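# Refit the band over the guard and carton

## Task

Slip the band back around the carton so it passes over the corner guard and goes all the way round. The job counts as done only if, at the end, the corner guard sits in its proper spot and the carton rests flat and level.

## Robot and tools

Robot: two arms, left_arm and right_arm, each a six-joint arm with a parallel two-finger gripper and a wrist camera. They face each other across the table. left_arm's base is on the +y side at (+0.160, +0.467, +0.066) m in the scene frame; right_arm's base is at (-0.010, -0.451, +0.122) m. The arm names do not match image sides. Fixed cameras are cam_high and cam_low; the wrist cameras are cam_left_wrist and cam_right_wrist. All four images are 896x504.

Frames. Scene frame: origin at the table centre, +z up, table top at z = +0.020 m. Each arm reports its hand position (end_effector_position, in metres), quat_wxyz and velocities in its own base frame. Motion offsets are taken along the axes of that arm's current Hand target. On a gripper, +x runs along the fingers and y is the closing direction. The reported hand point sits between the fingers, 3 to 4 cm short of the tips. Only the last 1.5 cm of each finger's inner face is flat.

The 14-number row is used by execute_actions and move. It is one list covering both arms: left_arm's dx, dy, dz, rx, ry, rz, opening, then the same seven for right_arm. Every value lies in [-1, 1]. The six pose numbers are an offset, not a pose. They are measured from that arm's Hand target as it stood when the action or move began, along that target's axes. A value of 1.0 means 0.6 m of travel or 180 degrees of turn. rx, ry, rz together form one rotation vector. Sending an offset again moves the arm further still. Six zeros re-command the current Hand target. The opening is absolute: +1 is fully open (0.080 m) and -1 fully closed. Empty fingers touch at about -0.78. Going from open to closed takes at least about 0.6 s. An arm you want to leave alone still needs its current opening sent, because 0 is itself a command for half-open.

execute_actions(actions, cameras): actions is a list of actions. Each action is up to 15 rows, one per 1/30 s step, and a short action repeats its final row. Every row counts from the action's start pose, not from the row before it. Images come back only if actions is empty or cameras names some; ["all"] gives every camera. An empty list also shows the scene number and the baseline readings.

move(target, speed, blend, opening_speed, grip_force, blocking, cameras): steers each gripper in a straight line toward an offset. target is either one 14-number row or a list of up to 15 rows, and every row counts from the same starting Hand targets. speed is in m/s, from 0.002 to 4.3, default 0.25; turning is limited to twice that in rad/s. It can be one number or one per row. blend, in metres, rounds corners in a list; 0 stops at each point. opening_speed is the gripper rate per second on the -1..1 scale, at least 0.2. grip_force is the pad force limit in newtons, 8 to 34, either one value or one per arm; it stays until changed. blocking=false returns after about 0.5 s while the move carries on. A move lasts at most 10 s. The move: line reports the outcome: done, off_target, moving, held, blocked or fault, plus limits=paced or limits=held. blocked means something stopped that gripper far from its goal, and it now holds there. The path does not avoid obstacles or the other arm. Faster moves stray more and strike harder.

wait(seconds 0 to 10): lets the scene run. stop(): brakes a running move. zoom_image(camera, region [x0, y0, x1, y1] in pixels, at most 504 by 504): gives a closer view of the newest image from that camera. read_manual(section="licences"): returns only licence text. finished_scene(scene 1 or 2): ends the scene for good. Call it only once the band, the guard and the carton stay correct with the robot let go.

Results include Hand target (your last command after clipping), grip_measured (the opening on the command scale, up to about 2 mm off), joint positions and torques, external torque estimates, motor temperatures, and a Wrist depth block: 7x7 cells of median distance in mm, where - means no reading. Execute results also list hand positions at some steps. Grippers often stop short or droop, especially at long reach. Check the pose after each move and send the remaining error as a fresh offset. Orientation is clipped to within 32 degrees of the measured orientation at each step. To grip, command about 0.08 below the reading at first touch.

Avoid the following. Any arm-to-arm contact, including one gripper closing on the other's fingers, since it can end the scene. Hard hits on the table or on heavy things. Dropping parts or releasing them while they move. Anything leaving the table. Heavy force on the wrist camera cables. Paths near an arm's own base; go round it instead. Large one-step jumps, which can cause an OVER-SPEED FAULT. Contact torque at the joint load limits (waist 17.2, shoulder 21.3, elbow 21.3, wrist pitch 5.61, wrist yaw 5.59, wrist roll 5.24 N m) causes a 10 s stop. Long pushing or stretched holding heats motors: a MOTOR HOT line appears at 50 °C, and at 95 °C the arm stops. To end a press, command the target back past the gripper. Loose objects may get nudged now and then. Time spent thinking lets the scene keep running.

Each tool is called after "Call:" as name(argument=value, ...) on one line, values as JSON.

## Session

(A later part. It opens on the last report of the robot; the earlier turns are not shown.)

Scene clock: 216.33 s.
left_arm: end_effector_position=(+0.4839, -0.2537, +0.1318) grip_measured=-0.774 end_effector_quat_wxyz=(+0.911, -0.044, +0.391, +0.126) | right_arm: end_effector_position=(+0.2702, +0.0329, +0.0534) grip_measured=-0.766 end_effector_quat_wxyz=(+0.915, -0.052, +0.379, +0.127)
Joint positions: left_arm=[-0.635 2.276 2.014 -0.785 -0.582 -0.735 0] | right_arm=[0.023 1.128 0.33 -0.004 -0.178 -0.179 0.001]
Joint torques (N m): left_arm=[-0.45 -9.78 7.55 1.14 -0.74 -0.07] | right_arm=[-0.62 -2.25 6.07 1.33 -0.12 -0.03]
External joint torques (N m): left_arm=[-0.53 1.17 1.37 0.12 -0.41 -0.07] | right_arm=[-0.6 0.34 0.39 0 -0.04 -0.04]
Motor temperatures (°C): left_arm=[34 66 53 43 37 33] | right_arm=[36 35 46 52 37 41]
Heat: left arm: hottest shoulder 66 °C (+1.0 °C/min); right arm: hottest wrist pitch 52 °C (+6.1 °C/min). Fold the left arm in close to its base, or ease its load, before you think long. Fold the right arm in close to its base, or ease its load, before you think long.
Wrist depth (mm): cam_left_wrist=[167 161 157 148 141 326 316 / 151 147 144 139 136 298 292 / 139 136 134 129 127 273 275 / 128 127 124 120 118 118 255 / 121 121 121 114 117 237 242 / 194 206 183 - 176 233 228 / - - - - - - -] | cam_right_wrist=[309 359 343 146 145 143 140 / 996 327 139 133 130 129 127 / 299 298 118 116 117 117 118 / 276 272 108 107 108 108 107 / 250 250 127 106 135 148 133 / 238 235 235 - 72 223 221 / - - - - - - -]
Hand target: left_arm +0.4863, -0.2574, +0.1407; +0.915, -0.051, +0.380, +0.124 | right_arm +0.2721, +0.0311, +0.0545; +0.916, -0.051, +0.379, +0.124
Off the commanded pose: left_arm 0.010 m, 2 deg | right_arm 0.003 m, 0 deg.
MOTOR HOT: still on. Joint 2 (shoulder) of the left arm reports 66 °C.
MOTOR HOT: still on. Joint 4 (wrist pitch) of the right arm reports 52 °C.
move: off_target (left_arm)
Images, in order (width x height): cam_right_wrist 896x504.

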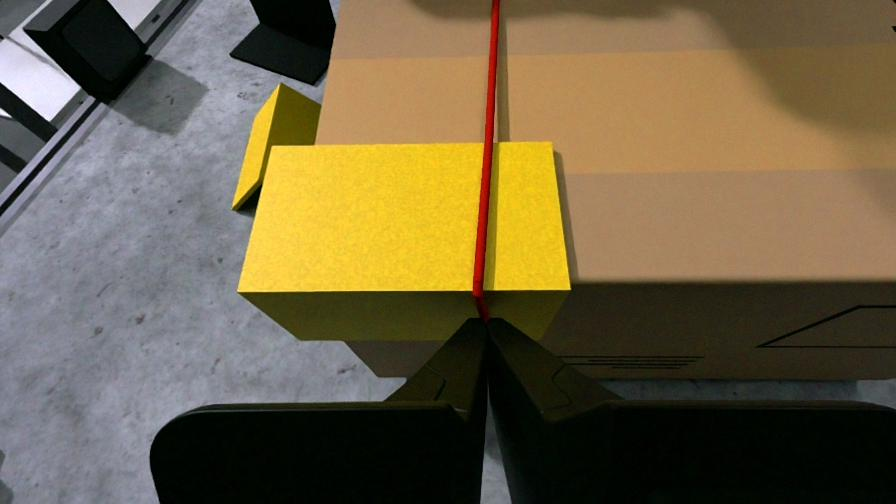

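Call:
move(target=[0,0,0,0,0,0,-1,0,-0.021,0,0,0,0,-1], speed=0.08, cameras=["cam_right_wrist","cam_low"])

Call:
zoom_image(camera="cam_low", region=[350, 140, 600, 320])

Scene clock: 221.60 s.
left_arm: end_effector_position=(+0.4839, -0.2537, +0.1318) grip_measured=-0.774 end_effector_quat_wxyz=(+0.911, -0.044, +0.391, +0.126) | right_arm: end_effector_position=(+0.2717, +0.0217, +0.0512) grip_measured=-0.766 end_effector_quat_wxyz=(+0.914, -0.051, +0.382, +0.129)
Joint positions: left_arm=[-0.635 2.276 2.014 -0.785 -0.582 -0.735 0] | right_arm=[-0.046 1.15 0.336 -0.004 -0.229 -0.231 0.001]
Joint torques (N m): left_arm=[-0.5 -9.78 7.55 1.13 -0.74 -0.06] | right_arm=[-0.72 -2.33 6.69 1.16 -0.06 -0.03]
External joint torques (N m): left_arm=[-0.41 1.2 1.36 0.1 -0.42 -0.06] | right_arm=[-0.73 0.35 1.01 -0.16 0.05 -0.03]
Motor temperatures (°C): left_arm=[34 66 53 43 37 33] | right_arm=[36 35 46 51 37 41]
Heat: left arm: hottest shoulder 66 °C (+1.0 °C/min); right arm: hottest wrist pitch 51 °C (+5.0 °C/min). Fold the left arm in close to its base, or ease its load, before you think long. Fold the right arm in close to its base, or ease its load, before you think long.
Wrist depth (mm): cam_left_wrist=[167 161 157 145 148 325 318 / 151 147 144 139 135 299 292 / 138 136 134 129 128 273 274 / 128 127 124 120 118 118 255 / 121 120 120 114 117 238 241 / 193 206 183 - 175 234 228 / - - - - - - -] | cam_right_wrist=[311 358 145 141 142 139 136 / 336 322 131 129 127 126 123 / 297 295 114 113 114 116 114 / 272 271 106 104 107 106 105 / 251 248 133 109 139 139 136 / 238 232 232 - 77 221 218 / - - - - - - -]
Hand target: left_arm +0.4863, -0.2574, +0.1407; +0.915, -0.051, +0.380, +0.124 | right_arm +0.2754, +0.0190, +0.0543; +0.916, -0.051, +0.379, +0.124
Off the commanded pose: left_arm 0.010 m, 2 deg | right_arm 0.006 m, 1 deg.
MOTOR HOT: still on. Joint 2 (shoulder) of the left arm reports 66 °C.
MOTOR HOT: still on. Joint 4 (wrist pitch) of the right arm reports 51 °C.
move: off_target (left_arm)
Images, in order (width x height): cam_low 896x504, cam_right_wrist 896x504.

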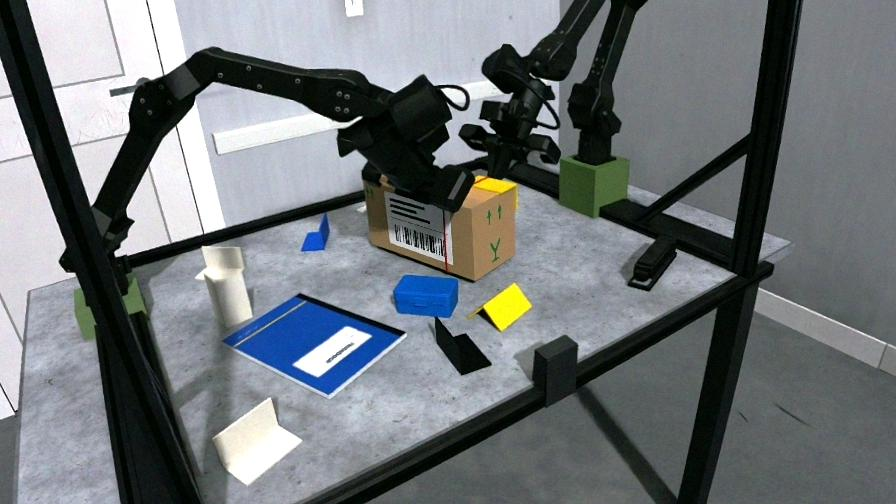

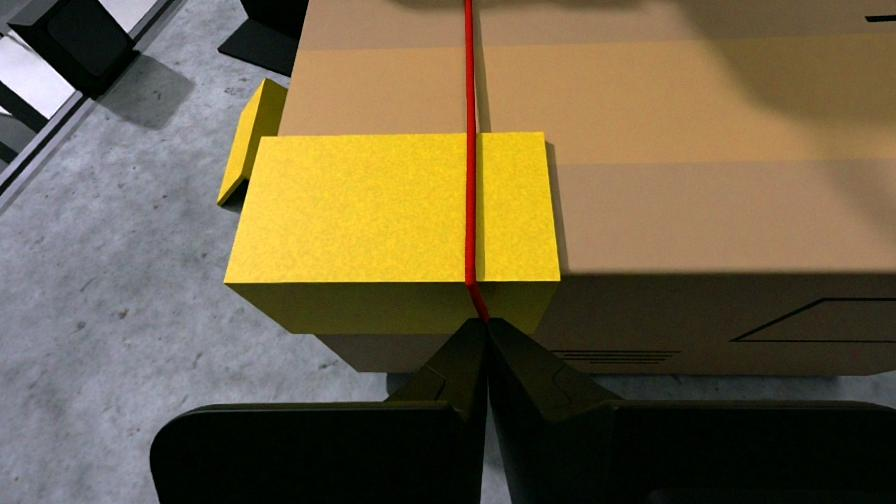

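Scaled by 2.016.

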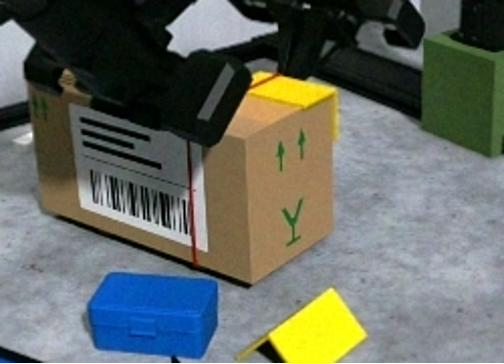

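Call:
move(target=[0,0,0,0,0,0,-1,0,-0.009,0,0,0,0,-1], speed=0.08, cameras=["cam_right_wrist"])

Scene clock: 234.47 s.
left_arm: end_effector_position=(+0.4839, -0.2537, +0.1318) grip_measured=-0.774 end_effector_quat_wxyz=(+0.911, -0.044, +0.391, +0.126) | right_arm: end_effector_position=(+0.2732, +0.0169, +0.0511) grip_measured=-0.766 end_effector_quat_wxyz=(+0.914, -0.051, +0.381, +0.129)
Joint positions: left_arm=[-0.635 2.276 2.014 -0.785 -0.582 -0.735 0] | right_arm=[-0.075 1.161 0.342 -0.004 -0.25 -0.253 0.001]
Joint torques (N m): left_arm=[-0.38 -9.79 7.5 1.16 -0.77 -0.06] | right_arm=[-0.78 -2.47 6.79 1.08 -0.04 -0.01]
External joint torques (N m): left_arm=[-0.48 1.09 1.39 0.16 -0.45 -0.06] | right_arm=[-0.75 0.25 1.17 -0.23 0.07 -0.01]
Motor temperatures (°C): left_arm=[34 67 54 43 37 33] | right_arm=[36 34 47 49 37 41]
Heat: left arm: hottest shoulder 67 °C (+2.0 °C/min); right arm: hottest wrist pitch 49 °C (+1.0 °C/min). Fold the left arm in close to its base, or ease its load, before you think long. Fold the right arm in close to its base, or ease its load, before you think long.
Wrist depth (mm): cam_left_wrist=[167 160 156 146 144 327 315 / 151 147 145 140 135 299 293 / 138 136 134 129 127 273 274 / 129 127 124 120 118 119 256 / 121 121 120 114 116 238 240 / 194 206 183 - 175 232 228 / - - - - - - -] | cam_right_wrist=[315 356 145 142 143 138 136 / 330 326 131 129 126 125 122 / 298 298 114 112 114 115 113 / 272 269 106 104 106 106 105 / 252 247 132 109 139 139 135 / 236 235 232 - 77 221 219 / - - - - - - -]
Hand target: left_arm +0.4863, -0.2574, +0.1407; +0.915, -0.051, +0.380, +0.124 | right_arm +0.2769, +0.0138, +0.0544; +0.916, -0.051, +0.379, +0.124
Off the commanded pose: left_arm 0.010 m, 2 deg | right_arm 0.006 m, 1 deg.
MOTOR HOT: still on. Joint 2 (shoulder) of the left arm reports 67 °C.
MOTOR HOT: still on. Joint 4 (wrist pitch) of the right arm reports 49 °C.
move: off_target (left_arm)
Images, in order (width x height): cam_right_wrist 896x504.

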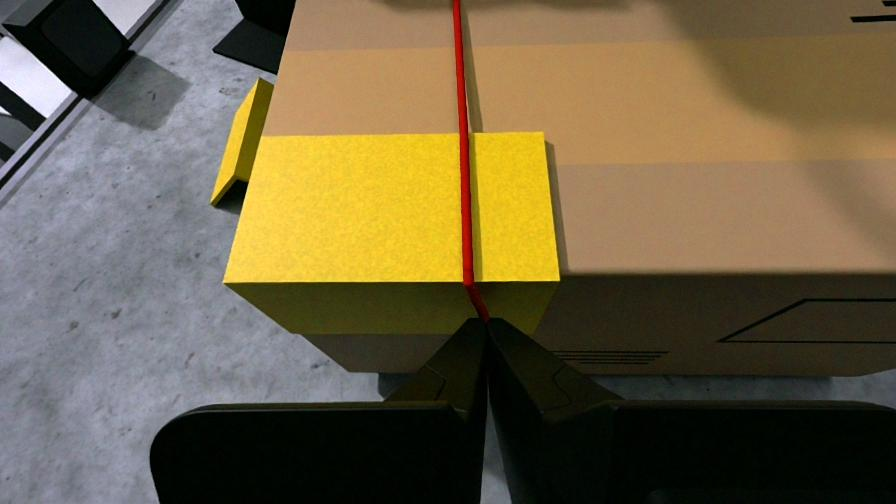

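Call:
move(target=[[0,0,0,0,0,0,-1,0,0.017,0,0,0,0,-1],[0,-0.015,0,0,0,0,-1,-0.0377,0.017,0.0307,0,0,0,-1],[0,-0.015,0,0,0,0,-1,-0.0377,0.0307,0.0307,0,0,0,-1],[0.02,-0.015,-0.013,0,0,0,-1,0.002,0.028,0.0035,0,0,0,-1]], speed=0.08, cameras=["cam_left_wrist","cam_right_wrist","cam_low"])

Call:
zoom_image(camera="cam_low", region=[350, 140, 600, 320])

Scene clock: 260.13 s.
left_arm: end_effector_position=(+0.4907, -0.2671, +0.1332) grip_measured=-0.775 end_effector_quat_wxyz=(+0.917, -0.056, +0.377, +0.120) | right_arm: end_effector_position=(+0.2747, +0.0298, +0.0572) grip_measured=-0.766 end_effector_quat_wxyz=(+0.916, -0.052, +0.379, +0.123)
Joint positions: left_arm=[-0.649 2.312 2.065 -0.767 -0.591 -0.746 0] | right_arm=[0.011 1.138 0.351 -0.015 -0.18 -0.185 0.001]
Joint torques (N m): left_arm=[0.09 -8.61 5.03 1.17 -0.56 0.08] | right_arm=[0.11 -2.01 4.77 2.38 -0.14 0.12]
External joint torques (N m): left_arm=[0.07 2.51 -1.16 0.12 -0.24 0.08] | right_arm=[0.12 0.7 -1.02 1.04 -0.06 0.11]
Motor temperatures (°C): left_arm=[34 67 54 43 37 33] | right_arm=[36 34 48 47 37 41]
Heat: left arm: hottest shoulder 67 °C (+1.0 °C/min); right arm: hottest elbow 48 °C (+3.0 °C/min). Fold the left arm in close to its base, or ease its load, before you think long. Fold the right arm in close to its base, or ease its load, before you think long.
Wrist depth (mm): cam_left_wrist=[381 376 164 - 340 347 348 / 154 152 149 144 310 318 311 / 140 139 137 134 135 293 286 / 129 129 126 124 123 271 268 / 120 120 120 115 117 253 250 / 166 174 160 76 239 240 239 / - - - - - - -] | cam_right_wrist=[304 367 326 151 149 148 147 / 338 329 137 137 135 134 132 / 302 298 122 121 122 122 121 / 277 275 111 109 110 112 111 / 255 252 115 105 126 126 126 / 240 239 236 - 77 211 209 / - - - - - - -]
Hand target: left_arm +0.4916, -0.2652, +0.1268; +0.915, -0.051, +0.380, +0.124 | right_arm +0.2747, +0.0305, +0.0552; +0.916, -0.051, +0.379, +0.124
Off the commanded pose: left_arm 0.007 m, 1 deg | right_arm 0.002 m, 0 deg.
MOTOR HOT: still on. Joint 2 (shoulder) of the left arm reports 67 °C.
MOTOR HOT: still on. Joint 3 (elbow) of the right arm reports 48 °C.
move: done
Images, in order (width x height): cam_low 896x504, cam_left_wrist 896x504, cam_right_wrist 896x504.

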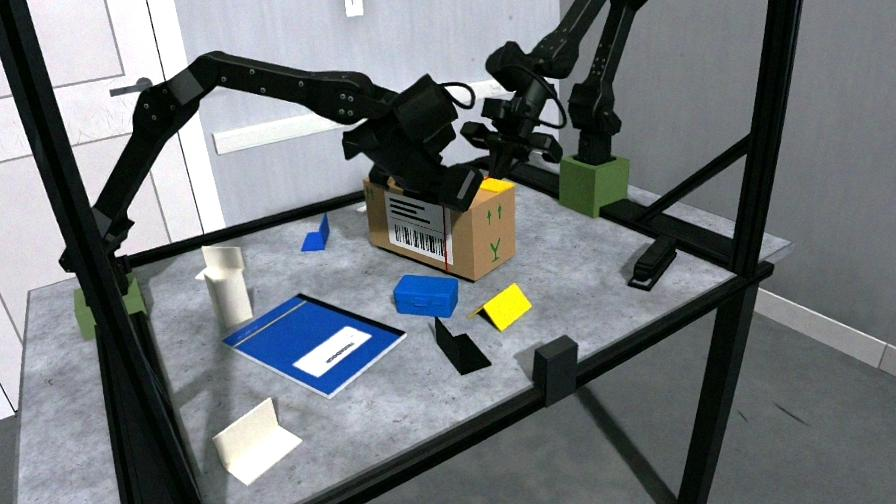

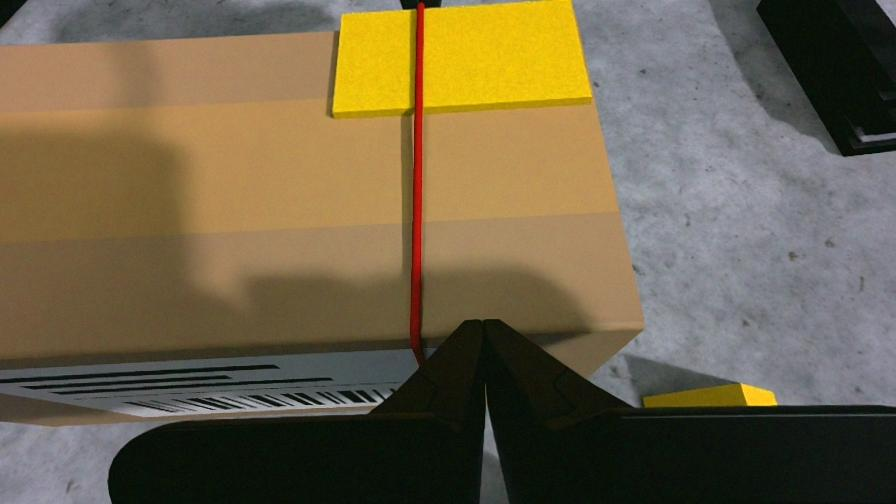

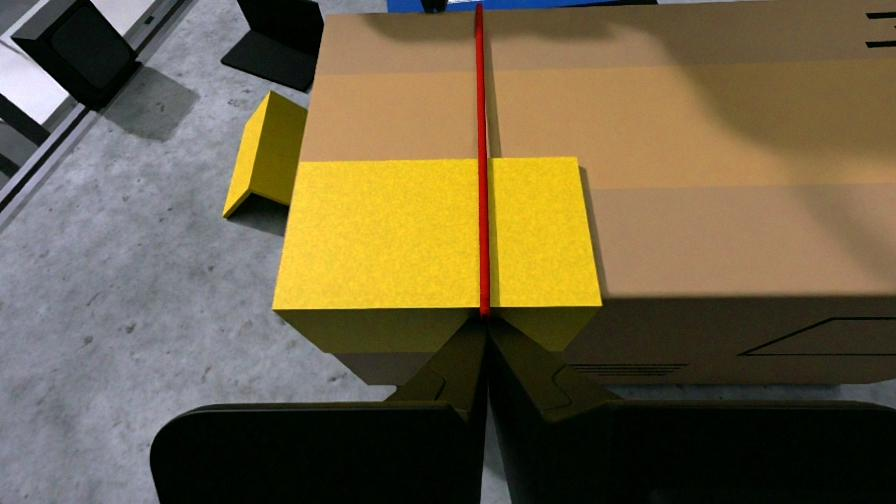

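Scaled by 2.016.

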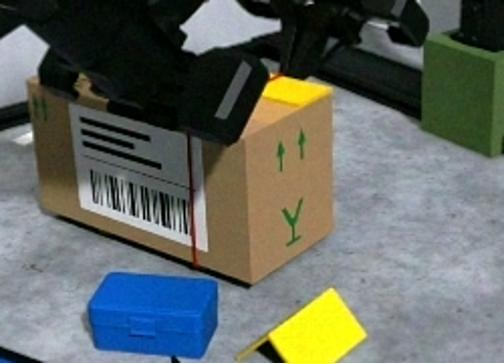

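Call:
move(target=[[-0.03,0,0.01,0,0,0,-1,0,0,0,0,0,0,-0.67],[-0.05,0,0.02,0,0,0,-1,-0.025,0,0.005,0,0,0,-0.67],[-0.1,0,0.1,0,0,0,-1,-0.15,0,0.06,0,0,0,-0.67]], speed=[0.1,0.1,0.2], opening_speed=0.3, cameras=["cam_left_wrist","cam_right_wrist","cam_low"])

Call:
zoom_image(camera="cam_low", region=[350, 140, 600, 320])

Call:
zoom_image(camera="cam_right_wrist", region=[200, 50, 700, 350])

Call:
zoom_image(camera="cam_left_wrist", region=[200, 50, 700, 350])

Scene clock: 276.70 s.
left_arm: end_effector_position=(+0.4901, -0.2639, +0.2087) grip_measured=-0.775 end_effector_quat_wxyz=(+0.924, -0.053, +0.363, +0.110) | right_arm: end_effector_position=(+0.2347, +0.0208, +0.1344) grip_measured=-0.673 end_effector_quat_wxyz=(+0.910, -0.050, +0.392, +0.124)
Joint positions: left_arm=[-0.646 2.313 2.35 -1.004 -0.594 -0.708 0] | right_arm=[-0.055 0.809 0.566 -0.597 -0.225 -0.234 0.005]
Joint torques (N m): left_arm=[-0.08 -9.64 6.12 1.22 -0.28 0.11] | right_arm=[-0.31 -2.39 8.34 1.31 -0.3 -0.02]
External joint torques (N m): left_arm=[-0.08 1.32 0.11 0.12 0.03 0.11] | right_arm=[-0.31 -0.98 1.9 0 -0.18 -0.02]
Motor temperatures (°C): left_arm=[34 64 51 43 37 33] | right_arm=[36 34 47 51 37 41]
Heat: left arm: hottest shoulder 64 °C (-2.0 °C/min); right arm: hottest wrist pitch 51 °C (+0.0 °C/min). Fold the left arm in close to its base, or ease its load, before you think long. Fold the right arm in close to its base, or ease its load, before you think long.
Wrist depth (mm): cam_left_wrist=[- 497 483 470 465 444 437 / 449 454 453 440 437 435 418 / 418 414 235 446 398 386 386 / 219 217 215 209 360 361 358 / 202 200 199 198 331 335 333 / 188 187 187 76 317 317 312 / - - - - - - -] | cam_right_wrist=[1313 1351 462 - 441 442 434 / 1237 418 422 235 232 228 229 / 1351 390 373 217 212 210 207 / 1224 357 351 198 198 196 194 / 337 334 330 216 248 274 310 / 317 315 314 - 71 302 299 / - - - - - - -]
Hand target: left_arm +0.4917, -0.2654, +0.2116; +0.915, -0.051, +0.380, +0.124 | right_arm +0.2378, +0.0204, +0.1441; +0.916, -0.051, +0.379, +0.124
Off the commanded pose: left_arm 0.004 m, 3 deg | right_arm 0.010 m, 2 deg.
MOTOR HOT: still on. Joint 2 (shoulder) of the left arm reports 64 °C.
MOTOR HOT: still on. Joint 4 (wrist pitch) of the right arm reports 51 °C.
joint sent to its limit (left arm) — joint 3 (elbow), upper limit, where the elbow is as straight as it goes. The joint targets are off in orientation, not in position.
move: off_target (left_arm, right_arm)
Images, in order (width x height): cam_low 896x504, cam_left_wrist 896x504, cam_right_wrist 896x504.

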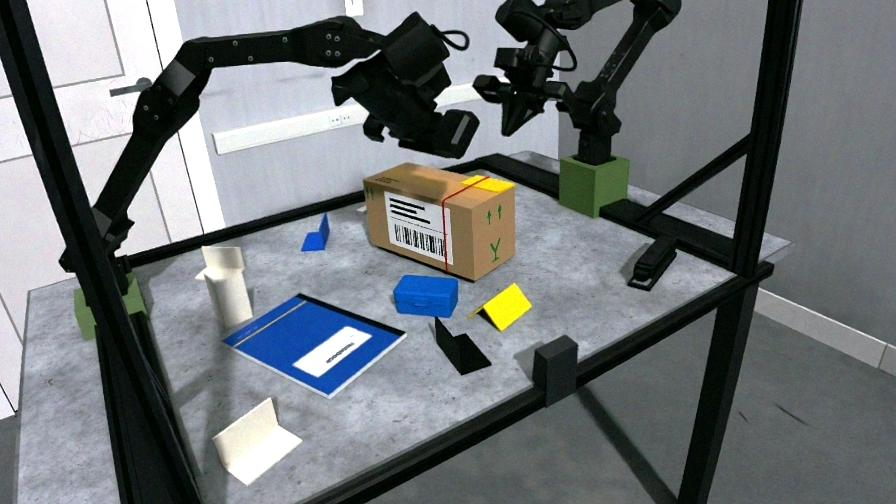

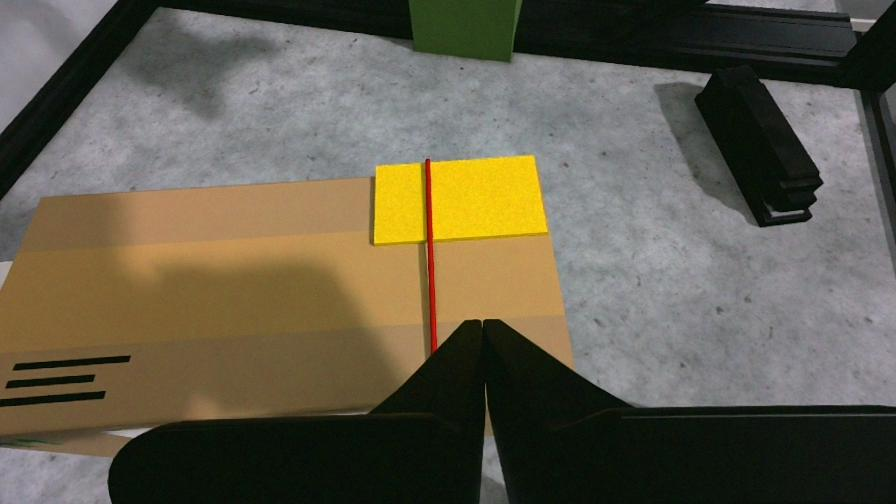

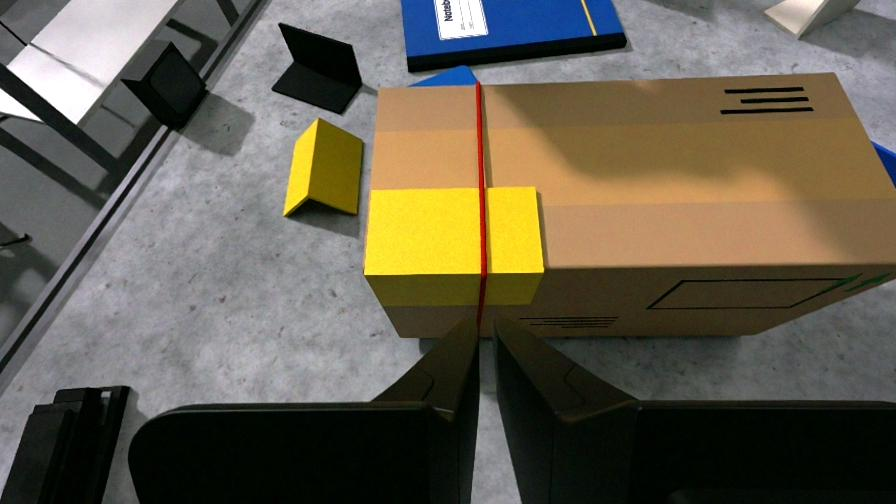

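Scaled by 2.016.

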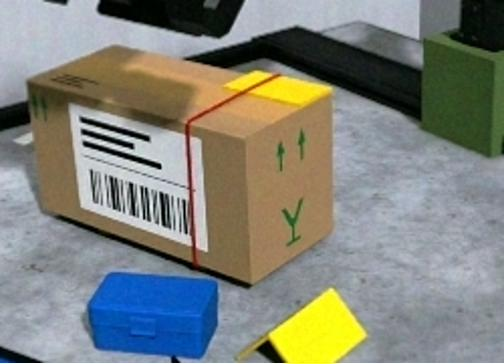

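Scaled by 1.008.

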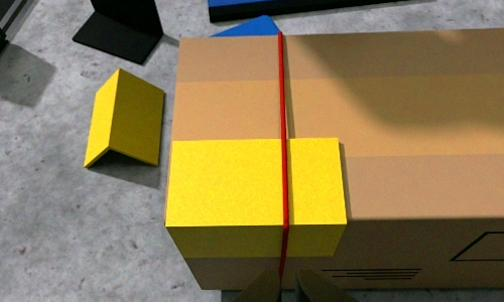

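Scaled by 1.008.

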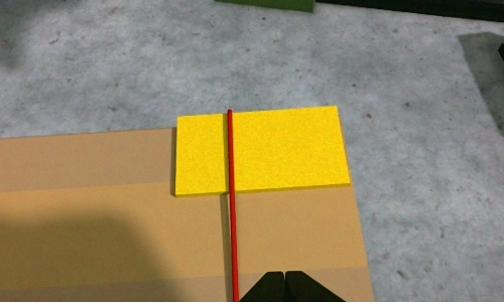

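Call:
finished_scene(scene=2)

The scene is finished: the task was done.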